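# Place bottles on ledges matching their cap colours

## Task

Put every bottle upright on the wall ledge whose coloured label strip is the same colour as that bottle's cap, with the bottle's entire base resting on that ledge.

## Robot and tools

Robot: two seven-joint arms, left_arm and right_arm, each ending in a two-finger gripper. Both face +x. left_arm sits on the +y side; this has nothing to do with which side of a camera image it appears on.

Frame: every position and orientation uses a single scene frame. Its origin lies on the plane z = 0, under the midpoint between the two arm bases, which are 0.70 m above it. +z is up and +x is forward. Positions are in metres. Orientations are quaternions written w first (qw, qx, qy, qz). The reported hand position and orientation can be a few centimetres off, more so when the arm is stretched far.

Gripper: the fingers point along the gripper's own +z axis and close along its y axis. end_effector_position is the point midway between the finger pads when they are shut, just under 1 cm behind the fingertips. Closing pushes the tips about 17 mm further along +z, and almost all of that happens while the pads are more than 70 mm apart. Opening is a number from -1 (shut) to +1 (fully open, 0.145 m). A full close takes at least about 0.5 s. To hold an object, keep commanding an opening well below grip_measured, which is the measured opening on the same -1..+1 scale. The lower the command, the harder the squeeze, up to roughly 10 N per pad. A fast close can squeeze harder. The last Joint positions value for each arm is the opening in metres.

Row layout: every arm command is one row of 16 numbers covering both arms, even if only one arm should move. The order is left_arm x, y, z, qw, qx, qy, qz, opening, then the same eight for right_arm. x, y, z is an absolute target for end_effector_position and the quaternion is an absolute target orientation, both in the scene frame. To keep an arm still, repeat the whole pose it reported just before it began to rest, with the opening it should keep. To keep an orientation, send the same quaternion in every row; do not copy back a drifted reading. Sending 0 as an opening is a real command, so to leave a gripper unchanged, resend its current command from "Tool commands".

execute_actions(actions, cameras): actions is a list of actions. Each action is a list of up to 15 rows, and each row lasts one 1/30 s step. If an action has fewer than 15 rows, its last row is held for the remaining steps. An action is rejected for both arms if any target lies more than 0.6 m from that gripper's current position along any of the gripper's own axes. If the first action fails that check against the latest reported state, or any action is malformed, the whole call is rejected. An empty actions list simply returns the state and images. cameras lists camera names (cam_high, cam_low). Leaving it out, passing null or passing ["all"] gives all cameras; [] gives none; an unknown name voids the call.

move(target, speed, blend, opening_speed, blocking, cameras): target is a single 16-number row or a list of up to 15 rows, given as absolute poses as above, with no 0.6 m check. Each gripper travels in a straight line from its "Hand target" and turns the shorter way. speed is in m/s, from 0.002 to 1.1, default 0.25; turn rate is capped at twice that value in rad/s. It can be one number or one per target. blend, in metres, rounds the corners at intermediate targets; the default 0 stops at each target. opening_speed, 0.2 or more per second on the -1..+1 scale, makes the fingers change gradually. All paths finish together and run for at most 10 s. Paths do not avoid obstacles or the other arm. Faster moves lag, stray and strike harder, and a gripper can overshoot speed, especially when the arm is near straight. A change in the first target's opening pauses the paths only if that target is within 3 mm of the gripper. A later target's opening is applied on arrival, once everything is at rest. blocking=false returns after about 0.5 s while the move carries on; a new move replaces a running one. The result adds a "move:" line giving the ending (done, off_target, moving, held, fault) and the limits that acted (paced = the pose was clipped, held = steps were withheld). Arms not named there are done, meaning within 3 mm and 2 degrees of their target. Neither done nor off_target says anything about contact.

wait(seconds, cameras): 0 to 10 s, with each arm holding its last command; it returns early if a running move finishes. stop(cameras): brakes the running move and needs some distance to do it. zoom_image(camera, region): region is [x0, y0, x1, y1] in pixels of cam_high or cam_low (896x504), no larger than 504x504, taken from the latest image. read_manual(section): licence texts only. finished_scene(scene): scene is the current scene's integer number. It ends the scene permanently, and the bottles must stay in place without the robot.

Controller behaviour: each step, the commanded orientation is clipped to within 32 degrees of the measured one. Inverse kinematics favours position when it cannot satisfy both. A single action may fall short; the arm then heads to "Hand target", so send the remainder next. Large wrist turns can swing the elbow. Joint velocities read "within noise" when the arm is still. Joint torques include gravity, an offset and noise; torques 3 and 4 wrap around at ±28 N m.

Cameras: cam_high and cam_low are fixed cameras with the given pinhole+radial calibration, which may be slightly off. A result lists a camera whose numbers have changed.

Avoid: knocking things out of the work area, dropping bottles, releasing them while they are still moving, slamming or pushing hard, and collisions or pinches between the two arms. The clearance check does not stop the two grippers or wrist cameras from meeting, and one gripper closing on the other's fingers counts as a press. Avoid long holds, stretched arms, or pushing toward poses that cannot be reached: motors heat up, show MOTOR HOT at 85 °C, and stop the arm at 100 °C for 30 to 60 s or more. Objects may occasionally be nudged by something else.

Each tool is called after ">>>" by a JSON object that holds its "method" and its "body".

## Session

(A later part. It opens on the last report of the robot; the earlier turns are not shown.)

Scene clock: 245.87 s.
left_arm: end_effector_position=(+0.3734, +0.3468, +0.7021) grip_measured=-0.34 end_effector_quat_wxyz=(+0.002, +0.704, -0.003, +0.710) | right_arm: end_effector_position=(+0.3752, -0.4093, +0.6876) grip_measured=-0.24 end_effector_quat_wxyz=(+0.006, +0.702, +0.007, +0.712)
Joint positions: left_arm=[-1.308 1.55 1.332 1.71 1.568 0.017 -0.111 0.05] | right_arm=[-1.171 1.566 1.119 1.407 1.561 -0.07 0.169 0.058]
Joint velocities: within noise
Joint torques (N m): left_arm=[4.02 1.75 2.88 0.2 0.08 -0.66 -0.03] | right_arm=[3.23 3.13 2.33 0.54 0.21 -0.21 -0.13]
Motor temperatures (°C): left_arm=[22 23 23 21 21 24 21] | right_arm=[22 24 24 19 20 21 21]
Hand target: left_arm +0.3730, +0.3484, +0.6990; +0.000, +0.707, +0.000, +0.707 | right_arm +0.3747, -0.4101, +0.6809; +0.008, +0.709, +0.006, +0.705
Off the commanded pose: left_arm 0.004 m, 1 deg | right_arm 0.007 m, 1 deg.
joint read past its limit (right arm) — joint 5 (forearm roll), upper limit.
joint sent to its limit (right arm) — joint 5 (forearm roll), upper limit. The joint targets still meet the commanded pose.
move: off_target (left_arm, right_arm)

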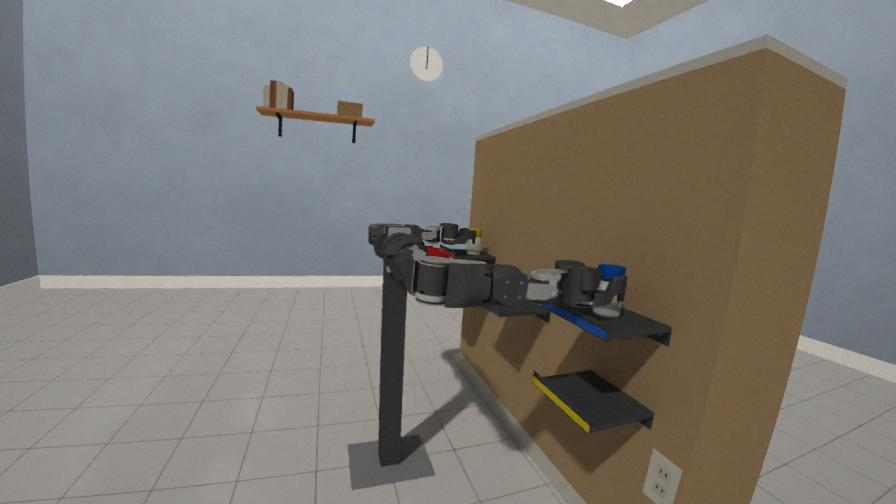

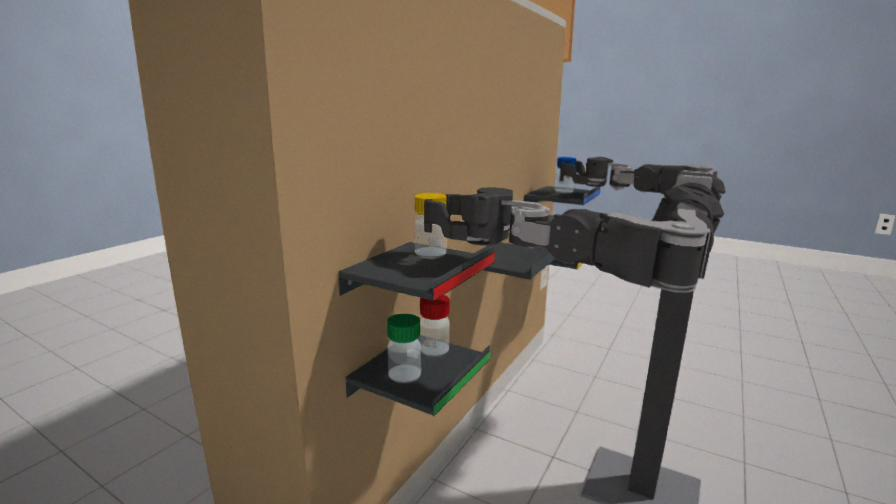

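>>> {"method": "move", "body": {"target": [[0.373,0.3485,0.701,0,0.7071,0,0.7071,0.2,0.375,-0.41,0.687,0,0.7071,0,0.7071,-0.5],[0.388,0.3485,0.701,0,0.7071,0,0.7071,0.2,0.375,-0.41,0.688,0,0.7071,0,0.7071,0.2],[0.388,0.3485,0.701,0,0.7071,0,0.7071,-0.45,0.25,-0.41,0.690,0,0.7071,0,0.7071,0.2]], "speed": 0.12, "opening_speed": 1}}

>>> {"method": "zoom_image", "body": {"camera": "cam_low", "region": [370, 170, 530, 290]}}

Scene clock: 264.20 s.
left_arm: end_effector_position=(+0.3878, +0.3480, +0.7041) grip_measured=-0.25 end_effector_quat_wxyz=(+0.001, +0.704, -0.001, +0.710) | right_arm: end_effector_position=(+0.2502, -0.4106, +0.6890) grip_measured=+0.20 end_effector_quat_wxyz=(+0.001, +0.707, -0.002, +0.707)
Joint positions: left_arm=[-1.314 1.617 1.332 1.641 1.582 0.01 -0.112 0.057] | right_arm=[-1.134 0.979 1.362 1.801 1.373 0.207 0.352 0.09]
Joint velocities: within noise
Joint torques (N m): left_arm=[4.47 2.33 2.89 0.03 0.13 -0.7 0.02] | right_arm=[0.01 3.52 5.45 1.25 0.33 -0.28 0.15]
Motor temperatures (°C): left_arm=[22 22 24 21 21 25 21] | right_arm=[22 24 24 19 20 20 21]
Hand target: left_arm +0.3880, +0.3484, +0.7011; +0.000, +0.707, +0.000, +0.707 | right_arm +0.2500, -0.4100, +0.6900; +0.000, +0.707, +0.000, +0.707
Off the commanded pose: left_arm 0.003 m, 0 deg | right_arm 0.001 m, 0 deg.
move: done

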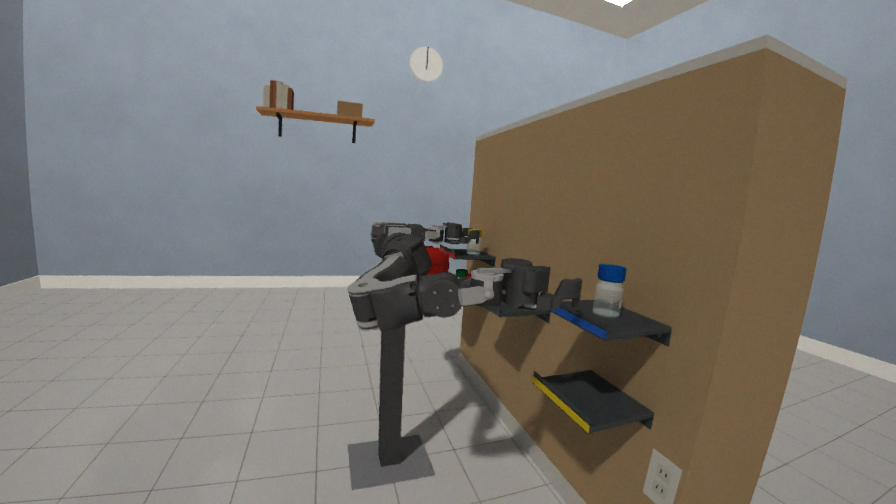

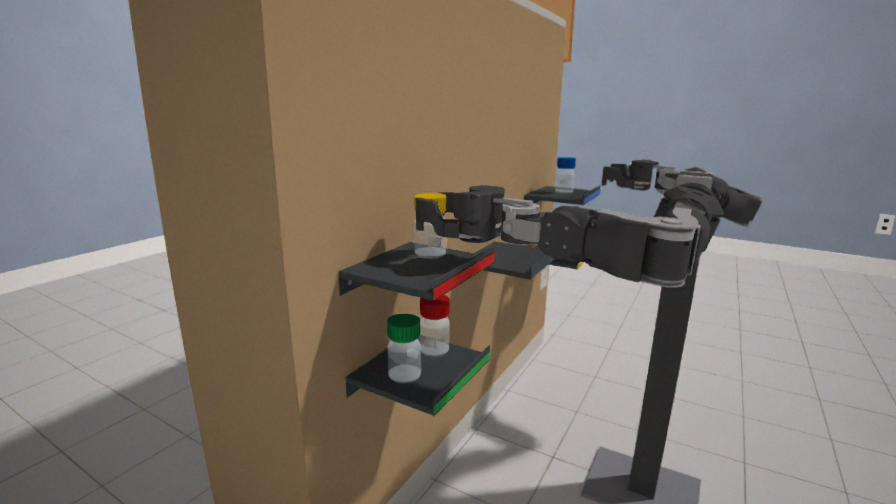

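Scaled by 3.150 from the camera's 896x504 image, which has a finer 1280x720 frame.

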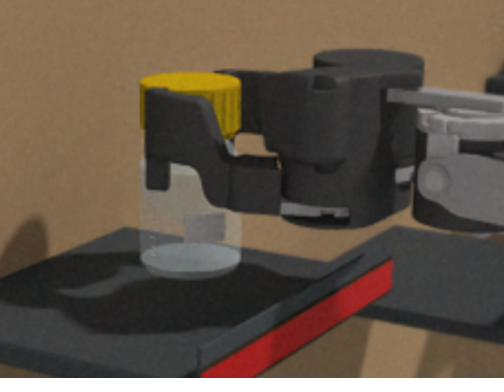

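>>> {"method": "move", "body": {"target": [[0.388,0.3485,0.735,0,0.7071,0,0.7071,-0.5,0.25,-0.41,0.69,0,0.7071,0,0.7071,0.2],[0.24,0.349,0.735,0,0.7071,0,0.7071,-0.5,0.24,-0.41,0.60,0,0.7071,0,0.7071,0.2],[0.24,0.34,0.52,0,0.7071,0,0.7071,-0.5,0.26,-0.26,0.42,0,0.7071,0,0.7071,0.2],[0.26,0.22,0.42,0,0.7071,0,0.7071,-0.5,0.37,-0.17,0.39,0,0.7071,0,0.7071,0.2],[0.37,0.14,0.385,0,0.7071,0,0.7071,-0.5,0.30,-0.24,0.40,0,0.7071,0,0.7071,0.2],[0.25,0.14,0.42,0,0.7071,0,0.7071,-0.5,0.26,-0.26,0.42,0,0.7071,0,0.7071,0.2],[0.24,0.07,0.52,0,0.7071,0,0.7071,-0.5,0.26,-0.26,0.42,0,0.7071,0,0.7071,0.2]], "speed": 0.28, "blend": [0.005,0.02,0.02,0.02,0.02,0.02,0], "cameras": ["cam_low"]}}

>>> {"method": "move", "body": {"target": [[0.245,0.06,0.64,0,0.7071,0,0.7071,-0.5,0.26,-0.26,0.42,0,0.7071,0,0.7071,0.2],[0.30,0.04,0.64,0,0.7071,0,0.7071,-0.5,0.26,-0.26,0.42,0,0.7071,0,0.7071,0.2],[0.378,0.025,0.63,0,0.7071,0,0.7071,-0.5,0.26,-0.26,0.42,0,0.7071,0,0.7071,0.2],[0.378,0.02,0.606,0,0.7071,0,0.7071,-0.5,0.26,-0.26,0.42,0,0.7071,0,0.7071,0.2]], "speed": 0.18}}

>>> {"method": "zoom_image", "body": {"camera": "cam_low", "region": [440, 170, 620, 300]}}

Scene clock: 291.53 s.
left_arm: end_effector_position=(+0.2394, +0.0691, +0.5185) grip_measured=-0.25 end_effector_quat_wxyz=(+0.003, +0.710, -0.001, +0.704) | right_arm: end_effector_position=(+0.2595, -0.2602, +0.4183) grip_measured=+0.20 end_effector_quat_wxyz=(+0.001, +0.709, -0.001, +0.705)
Joint positions: left_arm=[-0.619 -0.052 -0.445 2.138 -0.287 0.017 -0.337 0.057] | right_arm=[-0.493 0.499 -0.009 1.547 0.501 -0.512 0.001 0.09]
Joint velocities: within noise
Joint torques (N m): left_arm=[0.78 -1.38 -1.16 5.35 -0.18 -0.8 0] | right_arm=[0.8 3.78 2.11 3.99 0.19 -0.55 0.13]
Motor temperatures (°C): left_arm=[22 22 24 21 21 25 21] | right_arm=[21 24 24 19 20 20 21]
Hand target: left_arm +0.2400, +0.0700, +0.5199; +0.000, +0.707, +0.000, +0.707 | right_arm +0.2600, -0.2600, +0.4200; +0.000, +0.707, +0.000, +0.707
Off the commanded pose: left_arm 0.002 m, 1 deg | right_arm 0.002 m, 0 deg.
move: done
Images, in order (width x height): cam_low 896x504.

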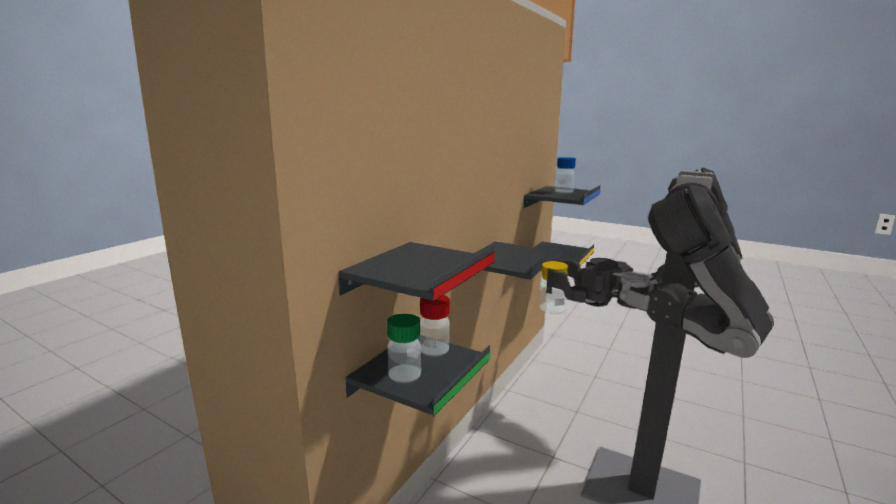

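Scene clock: 293.73 s.
left_arm: end_effector_position=(+0.3775, +0.0189, +0.6036) grip_measured=-0.25 end_effector_quat_wxyz=(+0.001, +0.711, -0.003, +0.703) | right_arm: end_effector_position=(+0.2595, -0.2602, +0.4183) grip_measured=+0.20 end_effector_quat_wxyz=(+0.001, +0.709, -0.001, +0.705)
Joint positions: left_arm=[0.295 -0.149 -0.552 1.816 0.042 0.583 -0.585 0.057] | right_arm=[-0.493 0.499 -0.009 1.547 0.501 -0.512 0.001 0.09]
Joint velocities: within noise
Joint torques (N m): left_arm=[7 -2.97 -0.21 4.72 -0.24 -0.85 -0.01] | right_arm=[0.8 3.94 2.1 3.9 0.19 -0.58 0.1]
Motor temperatures (°C): left_arm=[22 22 24 21 21 25 21] | right_arm=[21 24 24 19 20 20 21]
Hand target: left_arm +0.3780, +0.0201, +0.6060; +0.000, +0.707, +0.000, +0.707 | right_arm +0.2600, -0.2600, +0.4200; +0.000, +0.707, +0.000, +0.707
Off the commanded pose: left_arm 0.003 m, 1 deg | right_arm 0.002 m, 0 deg.
move: done

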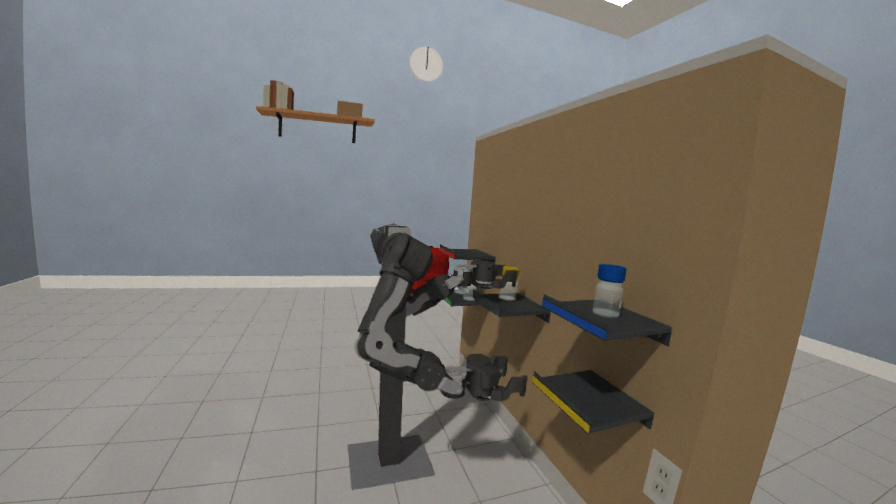

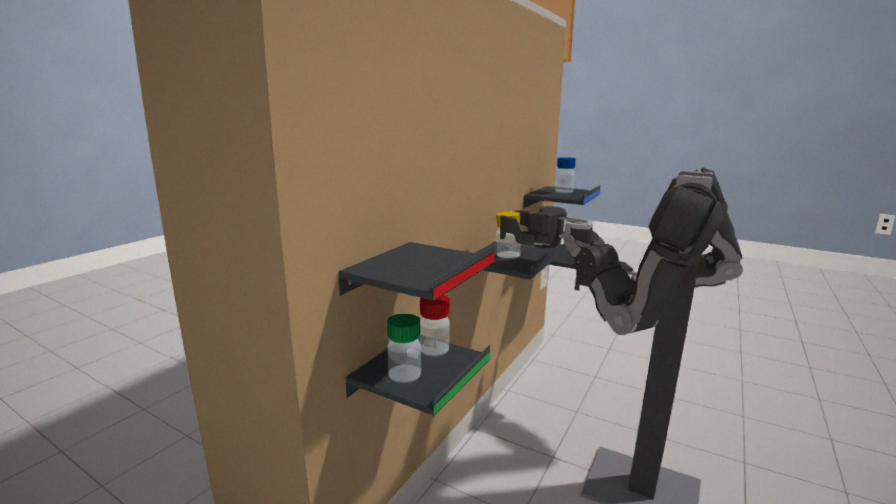

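Scaled by 2.800 from the camera's 896x504 image, which has a finer 1280x720 frame.

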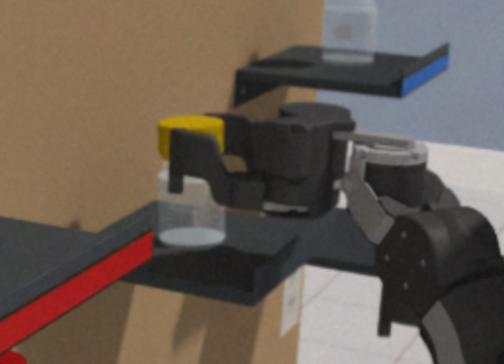

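>>> {"method": "move", "body": {"target": [0.378,0.02,0.596,0,0.7071,0,0.7071,-0.5,0.26,-0.26,0.42,0,0.7071,0,0.7071,0.2], "speed": 0.04, "cameras": []}}

Scene clock: 299.63 s.
left_arm: end_effector_position=(+0.3778, +0.0198, +0.5999) grip_measured=-0.25 end_effector_quat_wxyz=(+0.003, +0.704, +0.002, +0.710) | right_arm: end_effector_position=(+0.2595, -0.2602, +0.4183) grip_measured=+0.20 end_effector_quat_wxyz=(+0.001, +0.709, -0.001, +0.705)
Joint positions: left_arm=[0.28 -0.143 -0.552 1.801 0.035 0.532 -0.585 0.057] | right_arm=[-0.493 0.499 -0.009 1.547 0.501 -0.512 0.001 0.09]
Joint velocities: within noise
Joint torques (N m): left_arm=[5.18 -2.12 -0.57 3.54 -0.17 -0.66 0.08] | right_arm=[0.75 3.84 2.11 3.95 0.17 -0.55 0.11]
Motor temperatures (°C): left_arm=[23 22 24 22 21 25 21] | right_arm=[21 24 24 19 20 20 21]
Hand target: left_arm +0.3780, +0.0201, +0.5960; +0.000, +0.707, +0.000, +0.707 | right_arm +0.2600, -0.2600, +0.4200; +0.000, +0.707, +0.000, +0.707
Off the commanded pose: left_arm 0.004 m, 1 deg | right_arm 0.002 m, 0 deg.
move: off_target (left_arm)
No camera images: "cameras" was empty.

>>> {"method": "move", "body": {"target": [[0.378,0.02,0.599,0,0.7071,0,0.7071,-0.5,0.26,-0.26,0.42,0,0.7071,0,0.7071,0.2],[0.378,0.02,0.600,0,0.7071,0,0.7071,0.2,0.26,-0.26,0.42,0,0.7071,0,0.7071,0.2],[0.265,0.06,0.602,0,0.7071,0,0.7071,0.2,0.25,-0.18,0.43,0,0.7071,0,0.7071,0.2],[0.24,0.15,0.52,0,0.7071,0,0.7071,0.2,0.24,-0.09,0.50,0,0.7071,0,0.7071,0.2],[0.25,0.25,0.44,0,0.7071,0,0.7071,0.2,0.25,-0.05,0.59,0,0.7071,0,0.7071,0.2],[0.24,0.348,0.506,0,0.7071,0,0.7071,0.04,0.28,-0.01,0.597,0,0.7071,0,0.7071,0.2]], "speed": 0.22, "opening_speed": 1}}

>>> {"method": "zoom_image", "body": {"camera": "cam_low", "region": [340, 190, 620, 400]}}

Scene clock: 318.97 s.
left_arm: end_effector_position=(+0.2405, +0.3488, +0.5072) grip_measured=+0.04 end_effector_quat_wxyz=(-0.002, +0.706, +0.001, +0.708) | right_arm: end_effector_position=(+0.2802, -0.0107, +0.5985) grip_measured=+0.20 end_effector_quat_wxyz=(-0.001, +0.705, -0.001, +0.709)
Joint positions: left_arm=[-1 1.02 0.333 1.731 1.075 -0.637 0.035 0.079] | right_arm=[-0.156 -0.177 -0.768 2.139 -0.281 0.553 -0.604 0.09]
Joint velocities: within noise
Joint torques (N m): left_arm=[0.38 4.02 1.91 2.24 0.19 -0.66 0.23] | right_arm=[1.6 -3.39 -1.83 3.18 -0.11 -0.25 -0.14]
Motor temperatures (°C): left_arm=[23 22 23 22 21 25 21] | right_arm=[21 24 23 20 20 20 21]
Hand target: left_arm +0.2400, +0.3480, +0.5060; +0.000, +0.707, +0.000, +0.707 | right_arm +0.2800, -0.0100, +0.5970; +0.000, +0.707, +0.000, +0.707
Off the commanded pose: left_arm 0.002 m, 0 deg | right_arm 0.002 m, 0 deg.
joint sent to its limit (right arm) — joint 2 (shoulder roll), lower limit. The joint targets still meet the commanded pose.
move: done

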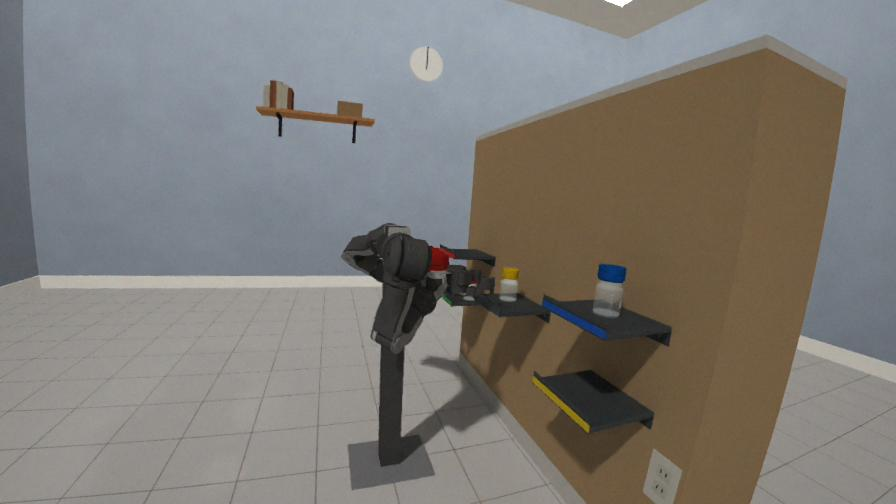

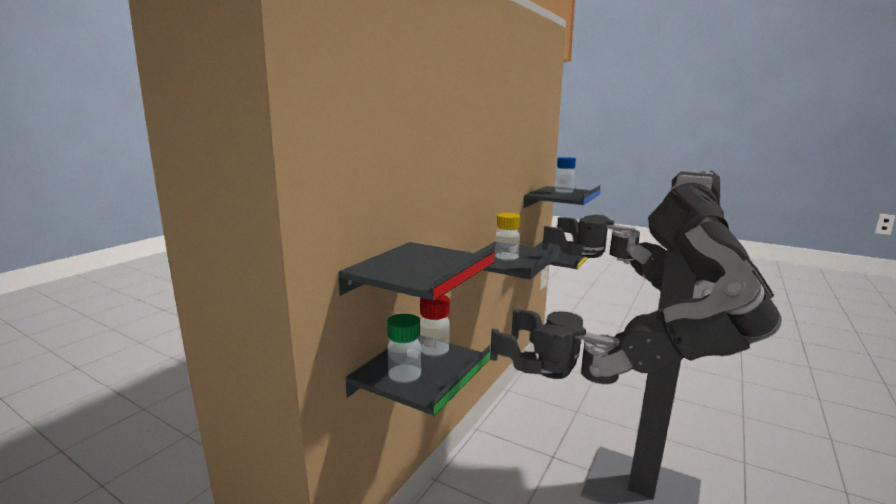

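Scaled by 1.800 from the camera's 896x504 image, which has a finer 1280x720 frame.

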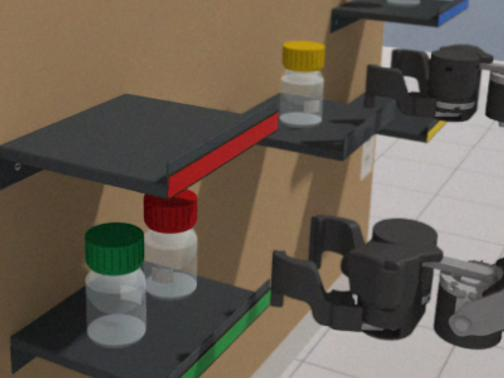

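>>> {"method": "move", "body": {"target": [[0.34,0.349,0.506,0,0.7071,0,0.7071,0.04,0.34,0.018,0.597,0,0.7071,0,0.7071,0.2],[0.379,0.349,0.506,0,0.7071,0,0.7071,0.04,0.379,0.02,0.597,0,0.7071,0,0.7071,0.2],[0.379,0.349,0.506,0,0.7071,0,0.7071,-0.45,0.379,0.02,0.597,0,0.7071,0,0.7071,-0.45]], "speed": 0.12, "opening_speed": 1}}

>>> {"method": "zoom_image", "body": {"camera": "cam_low", "region": [340, 190, 620, 400]}}

Scene clock: 331.40 s.
left_arm: end_effector_position=(+0.3798, +0.3495, +0.5097) grip_measured=-0.25 end_effector_quat_wxyz=(-0.001, +0.703, +0.001, +0.711) | right_arm: end_effector_position=(+0.3791, +0.0193, +0.5980) grip_measured=-0.24 end_effector_quat_wxyz=(+0.002, +0.707, -0.001, +0.708)
Joint positions: left_arm=[0.097 0.988 -0.326 1.298 1.041 -0.332 0.055 0.057] | right_arm=[0.384 -0.178 -0.711 1.662 0.135 0.491 -0.789 0.058]
Joint velocities: within noise
Joint torques (N m): left_arm=[4.95 6.55 1.99 2.22 0.14 -0.54 0.18] | right_arm=[4.63 -3.13 0.09 3.73 -0.2 -0.41 0.07]
Motor temperatures (°C): left_arm=[22 23 23 22 21 25 21] | right_arm=[21 24 23 20 20 20 21]
Hand target: left_arm +0.3790, +0.3490, +0.5061; +0.000, +0.707, +0.000, +0.707 | right_arm +0.3790, +0.0200, +0.5970; +0.000, +0.707, +0.000, +0.707
Off the commanded pose: left_arm 0.004 m, 1 deg | right_arm 0.001 m, 0 deg.
joint read past its limit (right arm) — joint 2 (shoulder roll), lower limit.
move: off_target (left_arm); target 3's new opening was sent with left_arm's hand 0.004 m and 1 deg from that target

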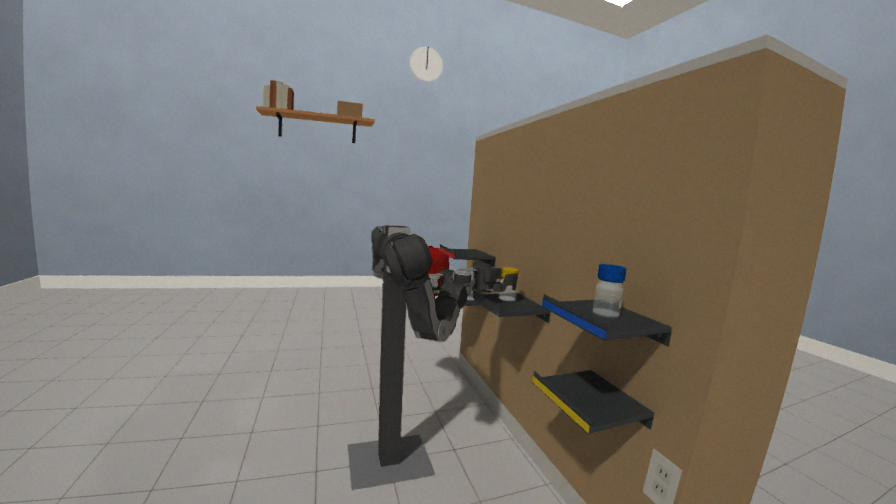

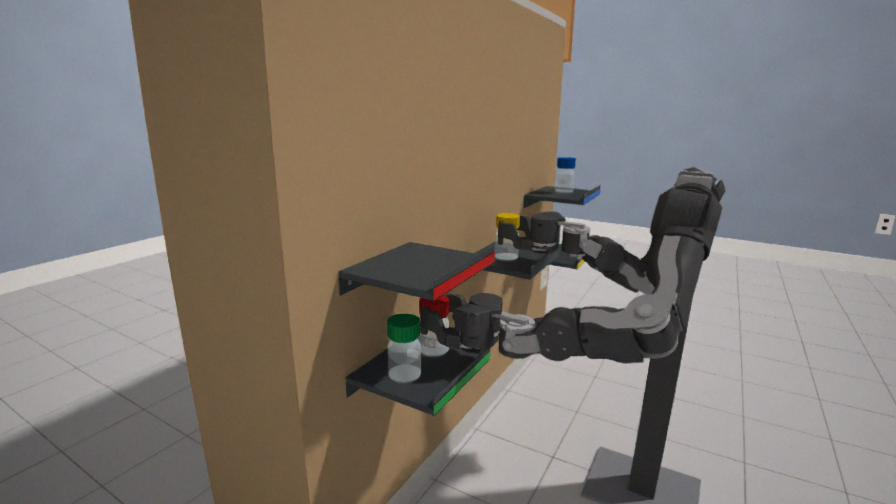

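Scaled by 1.800 from the camera's 896x504 image, which has a finer 1280x720 frame.

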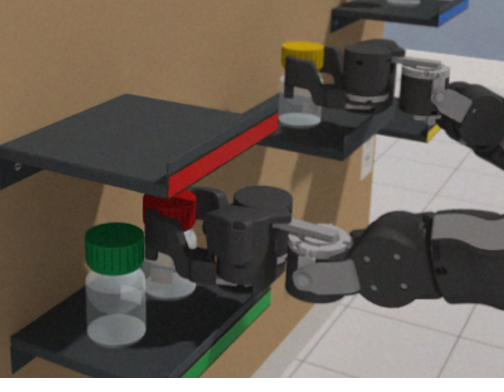

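>>> {"method": "move", "body": {"target": [[0.379,0.349,0.536,0,0.7071,0,0.7071,-0.5,0.379,0.02,0.638,0,0.7071,0,0.7071,-0.5],[0.24,0.345,0.533,0,0.7071,0,0.7071,-0.5,0.25,-0.05,0.636,0,0.7071,0,0.7071,-0.5],[0.26,0.24,0.43,0,0.7071,0,0.7071,-0.5,0.24,-0.08,0.50,0,0.7071,0,0.7071,-0.5],[0.37,0.15,0.385,0,0.7071,0,0.7071,-0.5,0.26,-0.20,0.42,0,0.7071,0,0.7071,-0.5],[0.26,0.26,0.43,0,0.7071,0,0.7071,-0.5,0.37,-0.15,0.385,0,0.7071,0,0.7071,-0.5],[0.24,0.42,0.51,0,0.7071,0,0.7071,-0.5,0.26,-0.26,0.43,0,0.7071,0,0.7071,-0.5],[0.24,0.445,0.65,0,0.7071,0,0.7071,-0.5,0.24,-0.42,0.50,0,0.7071,0,0.7071,-0.5]], "speed": 0.25, "blend": [0.003,0.015,0.015,0.015,0.015,0.015,0], "cameras": []}}

>>> {"method": "move", "body": {"target": [[0.24,0.445,0.73,0,0.7071,0,0.7071,-0.5,0.24,-0.43,0.535,0,0.7071,0,0.7071,-0.5],[0.36,0.44,0.73,0,0.7071,0,0.7071,-0.5,0.36,-0.43,0.535,0,0.7071,0,0.7071,-0.5],[0.375,0.42,0.716,0,0.7071,0,0.7071,-0.5,0.375,-0.41,0.52,0,0.7071,0,0.7071,-0.5]], "speed": 0.18}}

>>> {"method": "zoom_image", "body": {"camera": "cam_low", "region": [330, 170, 570, 410]}}

>>> {"method": "zoom_image", "body": {"camera": "cam_high", "region": [500, 250, 700, 440]}}

Scene clock: 370.10 s.
left_arm: end_effector_position=(+0.2395, +0.4463, +0.6485) grip_measured=-0.24 end_effector_quat_wxyz=(-0.003, +0.710, +0.002, +0.704) | right_arm: end_effector_position=(+0.2397, -0.4202, +0.4987) grip_measured=-0.24 end_effector_quat_wxyz=(+0.001, +0.710, +0.000, +0.705)
Joint positions: left_arm=[-1.3 1.014 1.263 1.591 1.423 -0.066 0.502 0.057] | right_arm=[-0.925 1.147 0.275 1.354 1.421 -0.713 0.413 0.058]
Joint velocities: within noise
Joint torques (N m): left_arm=[0.99 2.73 3.36 1.35 0.51 -0.69 0.22] | right_arm=[1.09 4.84 3.78 0.95 0.4 -0.48 0.19]
Motor temperatures (°C): left_arm=[23 24 24 22 21 25 21] | right_arm=[22 24 23 20 20 20 21]
Hand target: left_arm +0.2400, +0.4450, +0.6501; +0.000, +0.707, +0.000, +0.707 | right_arm +0.2400, -0.4199, +0.5000; +0.000, +0.707, +0.000, +0.707
Off the commanded pose: left_arm 0.002 m, 1 deg | right_arm 0.001 m, 0 deg.
move: done
No camera images: "cameras" was empty.

Scene clock: 372.00 s.
left_arm: end_effector_position=(+0.3750, +0.4197, +0.7129) grip_measured=-0.24 end_effector_quat_wxyz=(+0.001, +0.712, -0.001, +0.702) | right_arm: end_effector_position=(+0.3744, -0.4089, +0.5165) grip_measured=-0.24 end_effector_quat_wxyz=(-0.002, +0.712, +0.001, +0.702)
Joint positions: left_arm=[-1.244 1.578 1.33 1.346 1.55 0.098 0.221 0.057] | right_arm=[0.177 1.076 -0.351 1.057 1.194 -0.339 0.318 0.058]
Joint velocities: within noise
Joint torques (N m): left_arm=[5.5 3.07 3.89 0.55 0.35 -0.95 -0.01] | right_arm=[4.31 7.9 4.71 1.91 0.34 -0.69 -0.08]
Motor temperatures (°C): left_arm=[23 24 24 22 21 25 21] | right_arm=[22 24 23 20 20 20 21]
Hand target: left_arm +0.3750, +0.4200, +0.7160; +0.000, +0.707, +0.000, +0.707 | right_arm +0.3750, -0.4100, +0.5200; +0.000, +0.707, +0.000, +0.707
Off the commanded pose: left_arm 0.003 m, 1 deg | right_arm 0.004 m, 1 deg.
move: off_target (right_arm)

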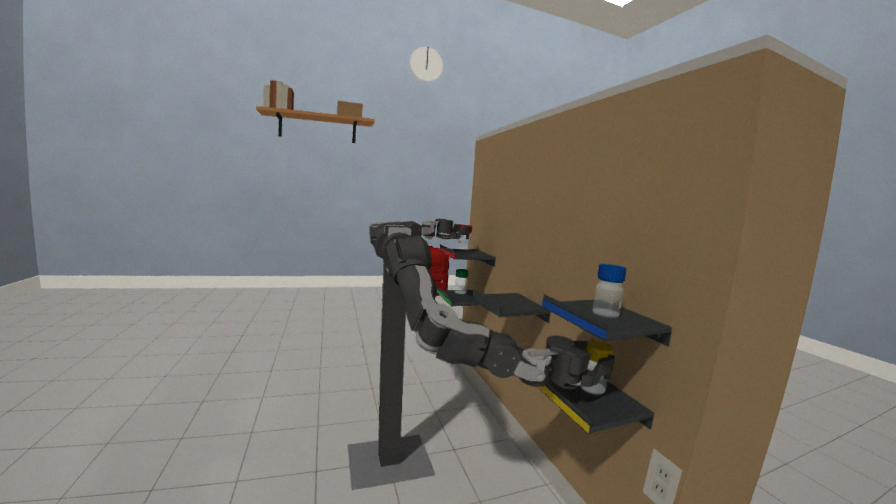

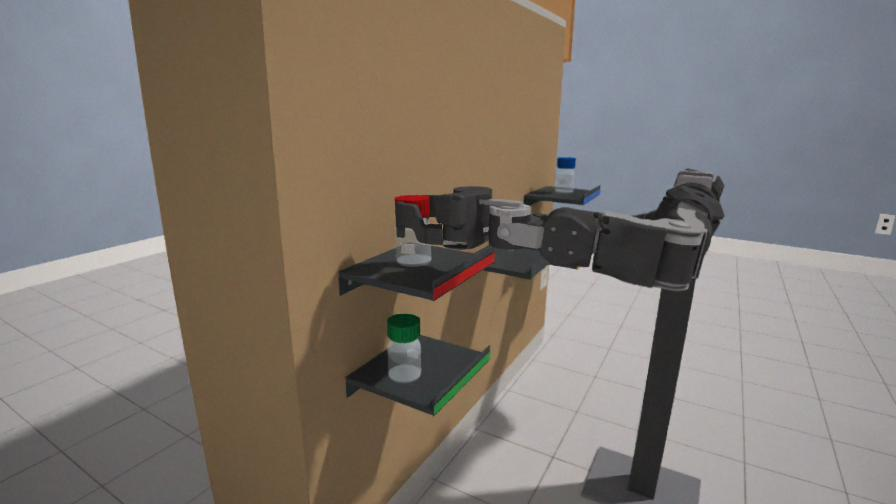

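Scaled by 2.100 from the camera's 896x504 image, which has a finer 1280x720 frame.

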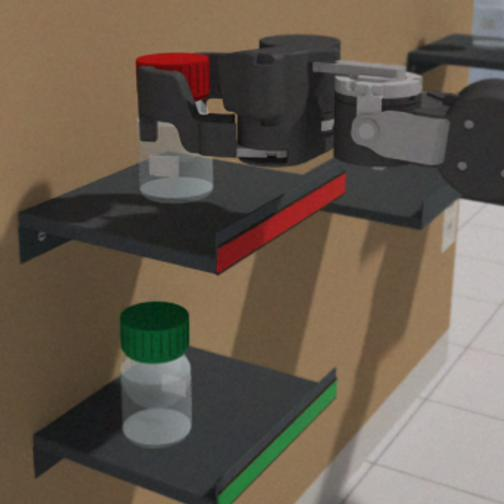

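Scaled by 2.520 from the camera's 896x504 image, which has a finer 1280x720 frame.

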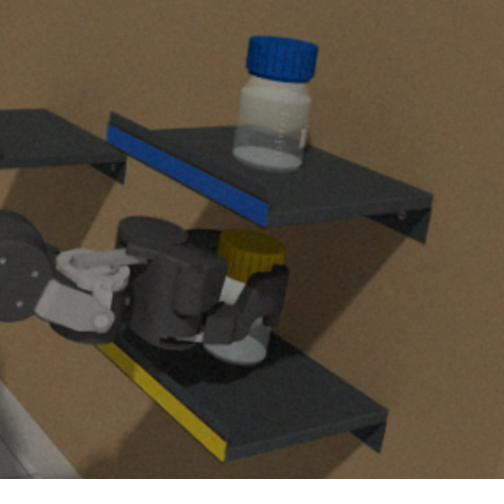

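>>> {"method": "move", "body": {"target": [[0.375,0.412,0.704,0,0.7071,0,0.7071,-0.5,0.375,-0.405,0.507,0,0.7071,0,0.7071,-0.5],[0.375,0.41,0.697,0,0.7071,0,0.7071,-0.5,0.375,-0.405,0.500,0,0.7071,0,0.7071,-0.5]], "speed": [0.06,0.03], "cameras": []}}

Scene clock: 377.73 s.
left_arm: end_effector_position=(+0.3756, +0.4086, +0.7031) grip_measured=-0.24 end_effector_quat_wxyz=(+0.002, +0.700, -0.003, +0.714) | right_arm: end_effector_position=(+0.3747, -0.4064, +0.4996) grip_measured=-0.24 end_effector_quat_wxyz=(+0.002, +0.709, -0.002, +0.705)
Joint positions: left_arm=[-1.295 1.568 1.312 1.405 1.57 -0.002 0.175 0.057] | right_arm=[0.19 1.009 -0.351 0.998 1.145 -0.379 0.328 0.058]
Joint velocities: within noise
Joint torques (N m): left_arm=[3.55 2.07 2.43 0.58 0.19 -0.45 -0.07] | right_arm=[4.26 7 3.4 1.77 0.29 -0.59 0.18]
Motor temperatures (°C): left_arm=[23 24 24 21 21 25 21] | right_arm=[22 24 23 20 20 21 21]
Hand target: left_arm +0.3750, +0.4100, +0.6971; +0.000, +0.707, +0.000, +0.707 | right_arm +0.3750, -0.4051, +0.5000; +0.000, +0.707, +0.000, +0.707
Off the commanded pose: left_arm 0.006 m, 1 deg | right_arm 0.001 m, 0 deg.
move: off_target (left_arm)
No camera images: "cameras" was empty.

Left is seated; right continues down slowly. Release left and retreat meanwhile.

>>> {"method": "move", "body": {"target": [[0.375,0.409,0.7025,0,0.7071,0,0.7071,-0.5,0.375,-0.405,0.494,0,0.7071,0,0.7071,-0.5],[0.375,0.409,0.704,0,0.7071,0,0.7071,0.2,0.375,-0.405,0.492,0,0.7071,0,0.7071,-0.5],[0.25,0.409,0.705,0,0.7071,0,0.7071,0.2,0.375,-0.405,0.490,0,0.7071,0,0.7071,-0.5]], "speed": [0.03,0.03,0.12], "opening_speed": 1}}

>>> {"method": "zoom_image", "body": {"camera": "cam_high", "region": [500, 250, 700, 440]}}

Scene clock: 390.43 s.
left_arm: end_effector_position=(+0.2499, +0.4102, +0.7050) grip_measured=+0.20 end_effector_quat_wxyz=(-0.002, +0.706, +0.003, +0.708) | right_arm: end_effector_position=(+0.3759, -0.4074, +0.4984) grip_measured=-0.24 end_effector_quat_wxyz=(+0.004, +0.698, +0.001, +0.716)
Joint positions: left_arm=[-1.282 1.003 1.49 1.806 1.46 0.192 0.331 0.09] | right_arm=[0.214 0.983 -0.36 0.952 1.137 -0.423 0.355 0.058]
Joint velocities: within noise
Joint torques (N m): left_arm=[0.09 2.65 3.78 1.01 0.28 -0.49 0.23] | right_arm=[3.28 6 1.17 1.16 0.24 -0.03 0.06]
Motor temperatures (°C): left_arm=[23 23 25 21 21 25 21] | right_arm=[22 25 23 20 20 21 21]
Hand target: left_arm +0.2500, +0.4091, +0.7050; +0.000, +0.707, +0.000, +0.707 | right_arm +0.3748, -0.4049, +0.4900; +0.000, +0.707, +0.000, +0.707
Off the commanded pose: left_arm 0.001 m, 0 deg | right_arm 0.009 m, 2 deg.
move: off_target (right_arm)

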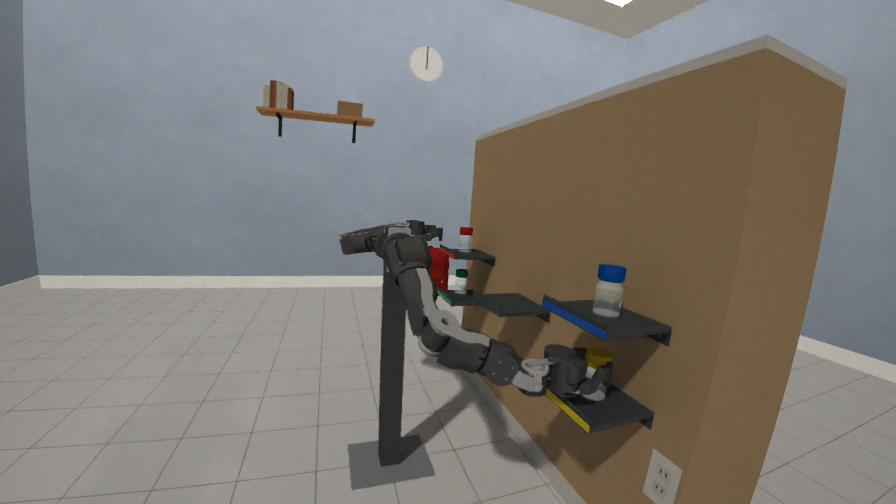

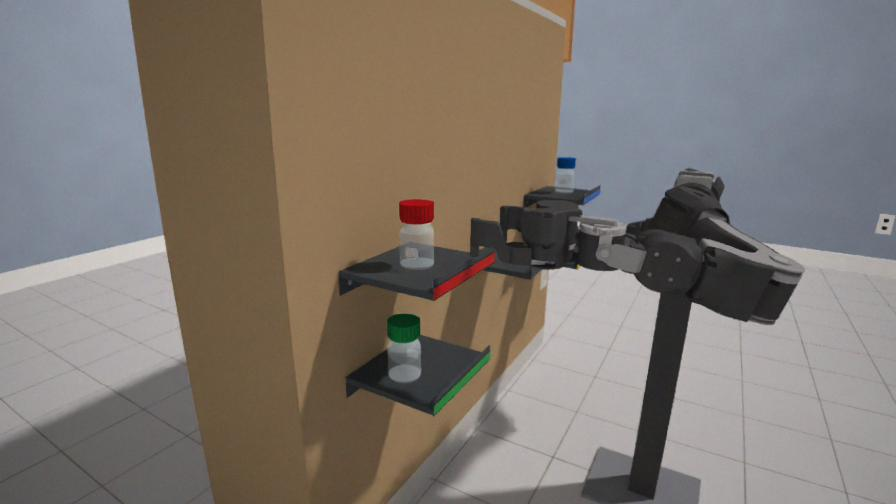

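Scaled by 2.520 from the camera's 896x504 image, which has a finer 1280x720 frame.

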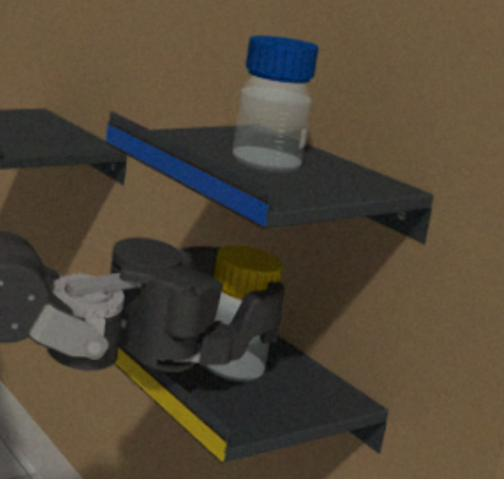

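>>> {"method": "move", "body": {"target": [[0.25,0.409,0.705,0,0.7071,0,0.7071,0.2,0.375,-0.406,0.498,0,0.7071,0,0.7071,-0.45],[0.25,0.409,0.705,0,0.7071,0,0.7071,0.2,0.375,-0.406,0.499,0,0.7071,0,0.7071,0.2],[0.25,0.409,0.705,0,0.7071,0,0.7071,0.2,0.24,-0.406,0.50,0,0.7071,0,0.7071,0.2]], "speed": [0.03,0.03,0.15], "opening_speed": 1}}

>>> {"method": "zoom_image", "body": {"camera": "cam_high", "region": [500, 250, 700, 440]}}

Scene clock: 402.23 s.
left_arm: end_effector_position=(+0.2499, +0.4102, +0.7050) grip_measured=+0.20 end_effector_quat_wxyz=(-0.002, +0.706, +0.003, +0.708) | right_arm: end_effector_position=(+0.2394, -0.4064, +0.4981) grip_measured=+0.20 end_effector_quat_wxyz=(+0.001, +0.710, -0.003, +0.705)
Joint positions: left_arm=[-1.282 1.003 1.49 1.806 1.46 0.192 0.331 0.09] | right_arm=[-0.952 1.125 0.292 1.431 1.357 -0.712 0.333 0.09]
Joint velocities: within noise
Joint torques (N m): left_arm=[0.12 2.65 3.78 1.02 0.28 -0.49 0.23] | right_arm=[0.49 5.02 4.41 1.17 0.25 -0.5 0.19]
Motor temperatures (°C): left_arm=[22 23 25 21 21 25 21] | right_arm=[22 25 23 20 20 20 21]
Hand target: left_arm +0.2500, +0.4091, +0.7050; +0.000, +0.707, +0.000, +0.707 | right_arm +0.2400, -0.4060, +0.5000; +0.000, +0.707, +0.000, +0.707
Off the commanded pose: left_arm 0.001 m, 0 deg | right_arm 0.002 m, 1 deg.
move: done

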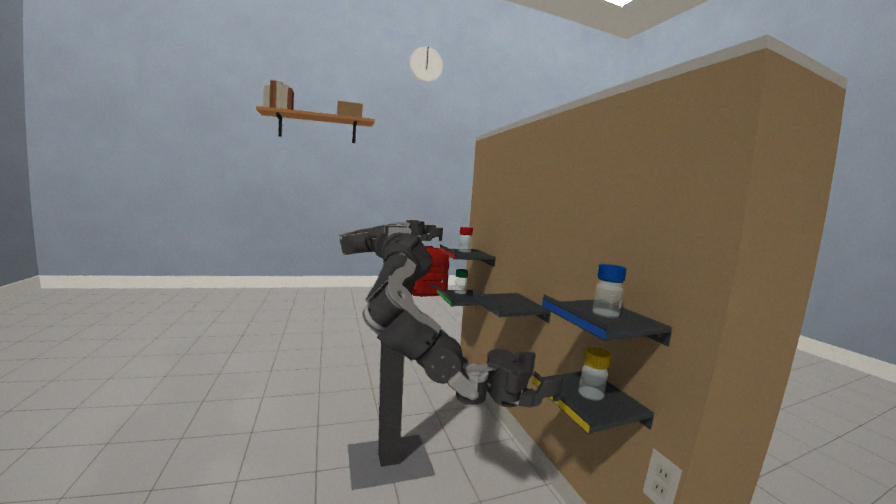

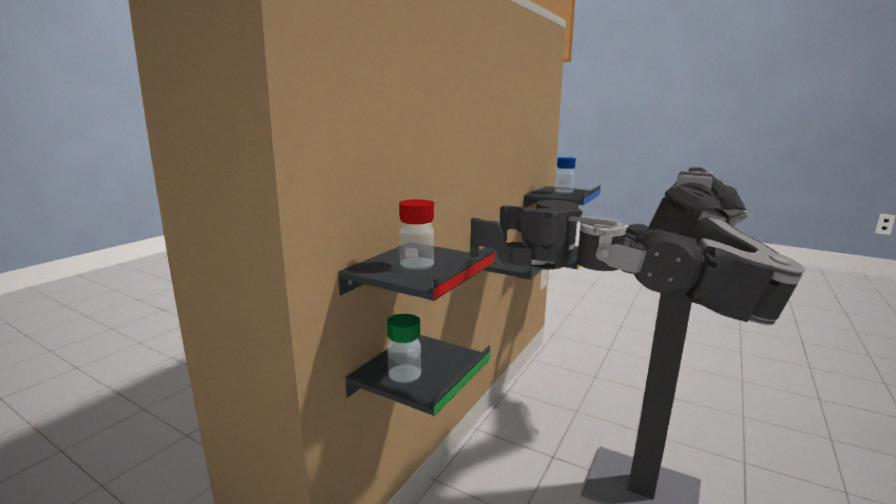

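Scaled by 2.520 from the camera's 896x504 image, which has a finer 1280x720 frame.

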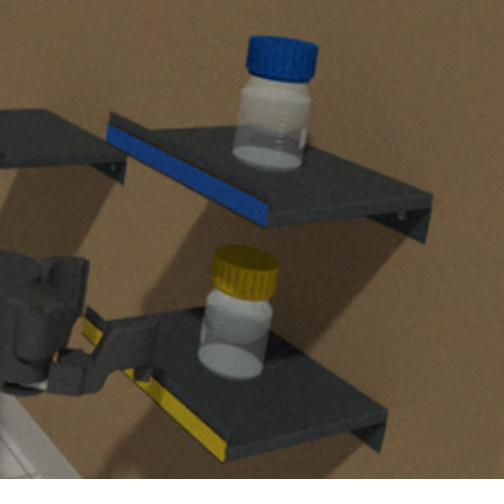

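All four are placed.

>>> {"method": "finished_scene", "body": {"scene": 2}}

The scene is finished: the task was done.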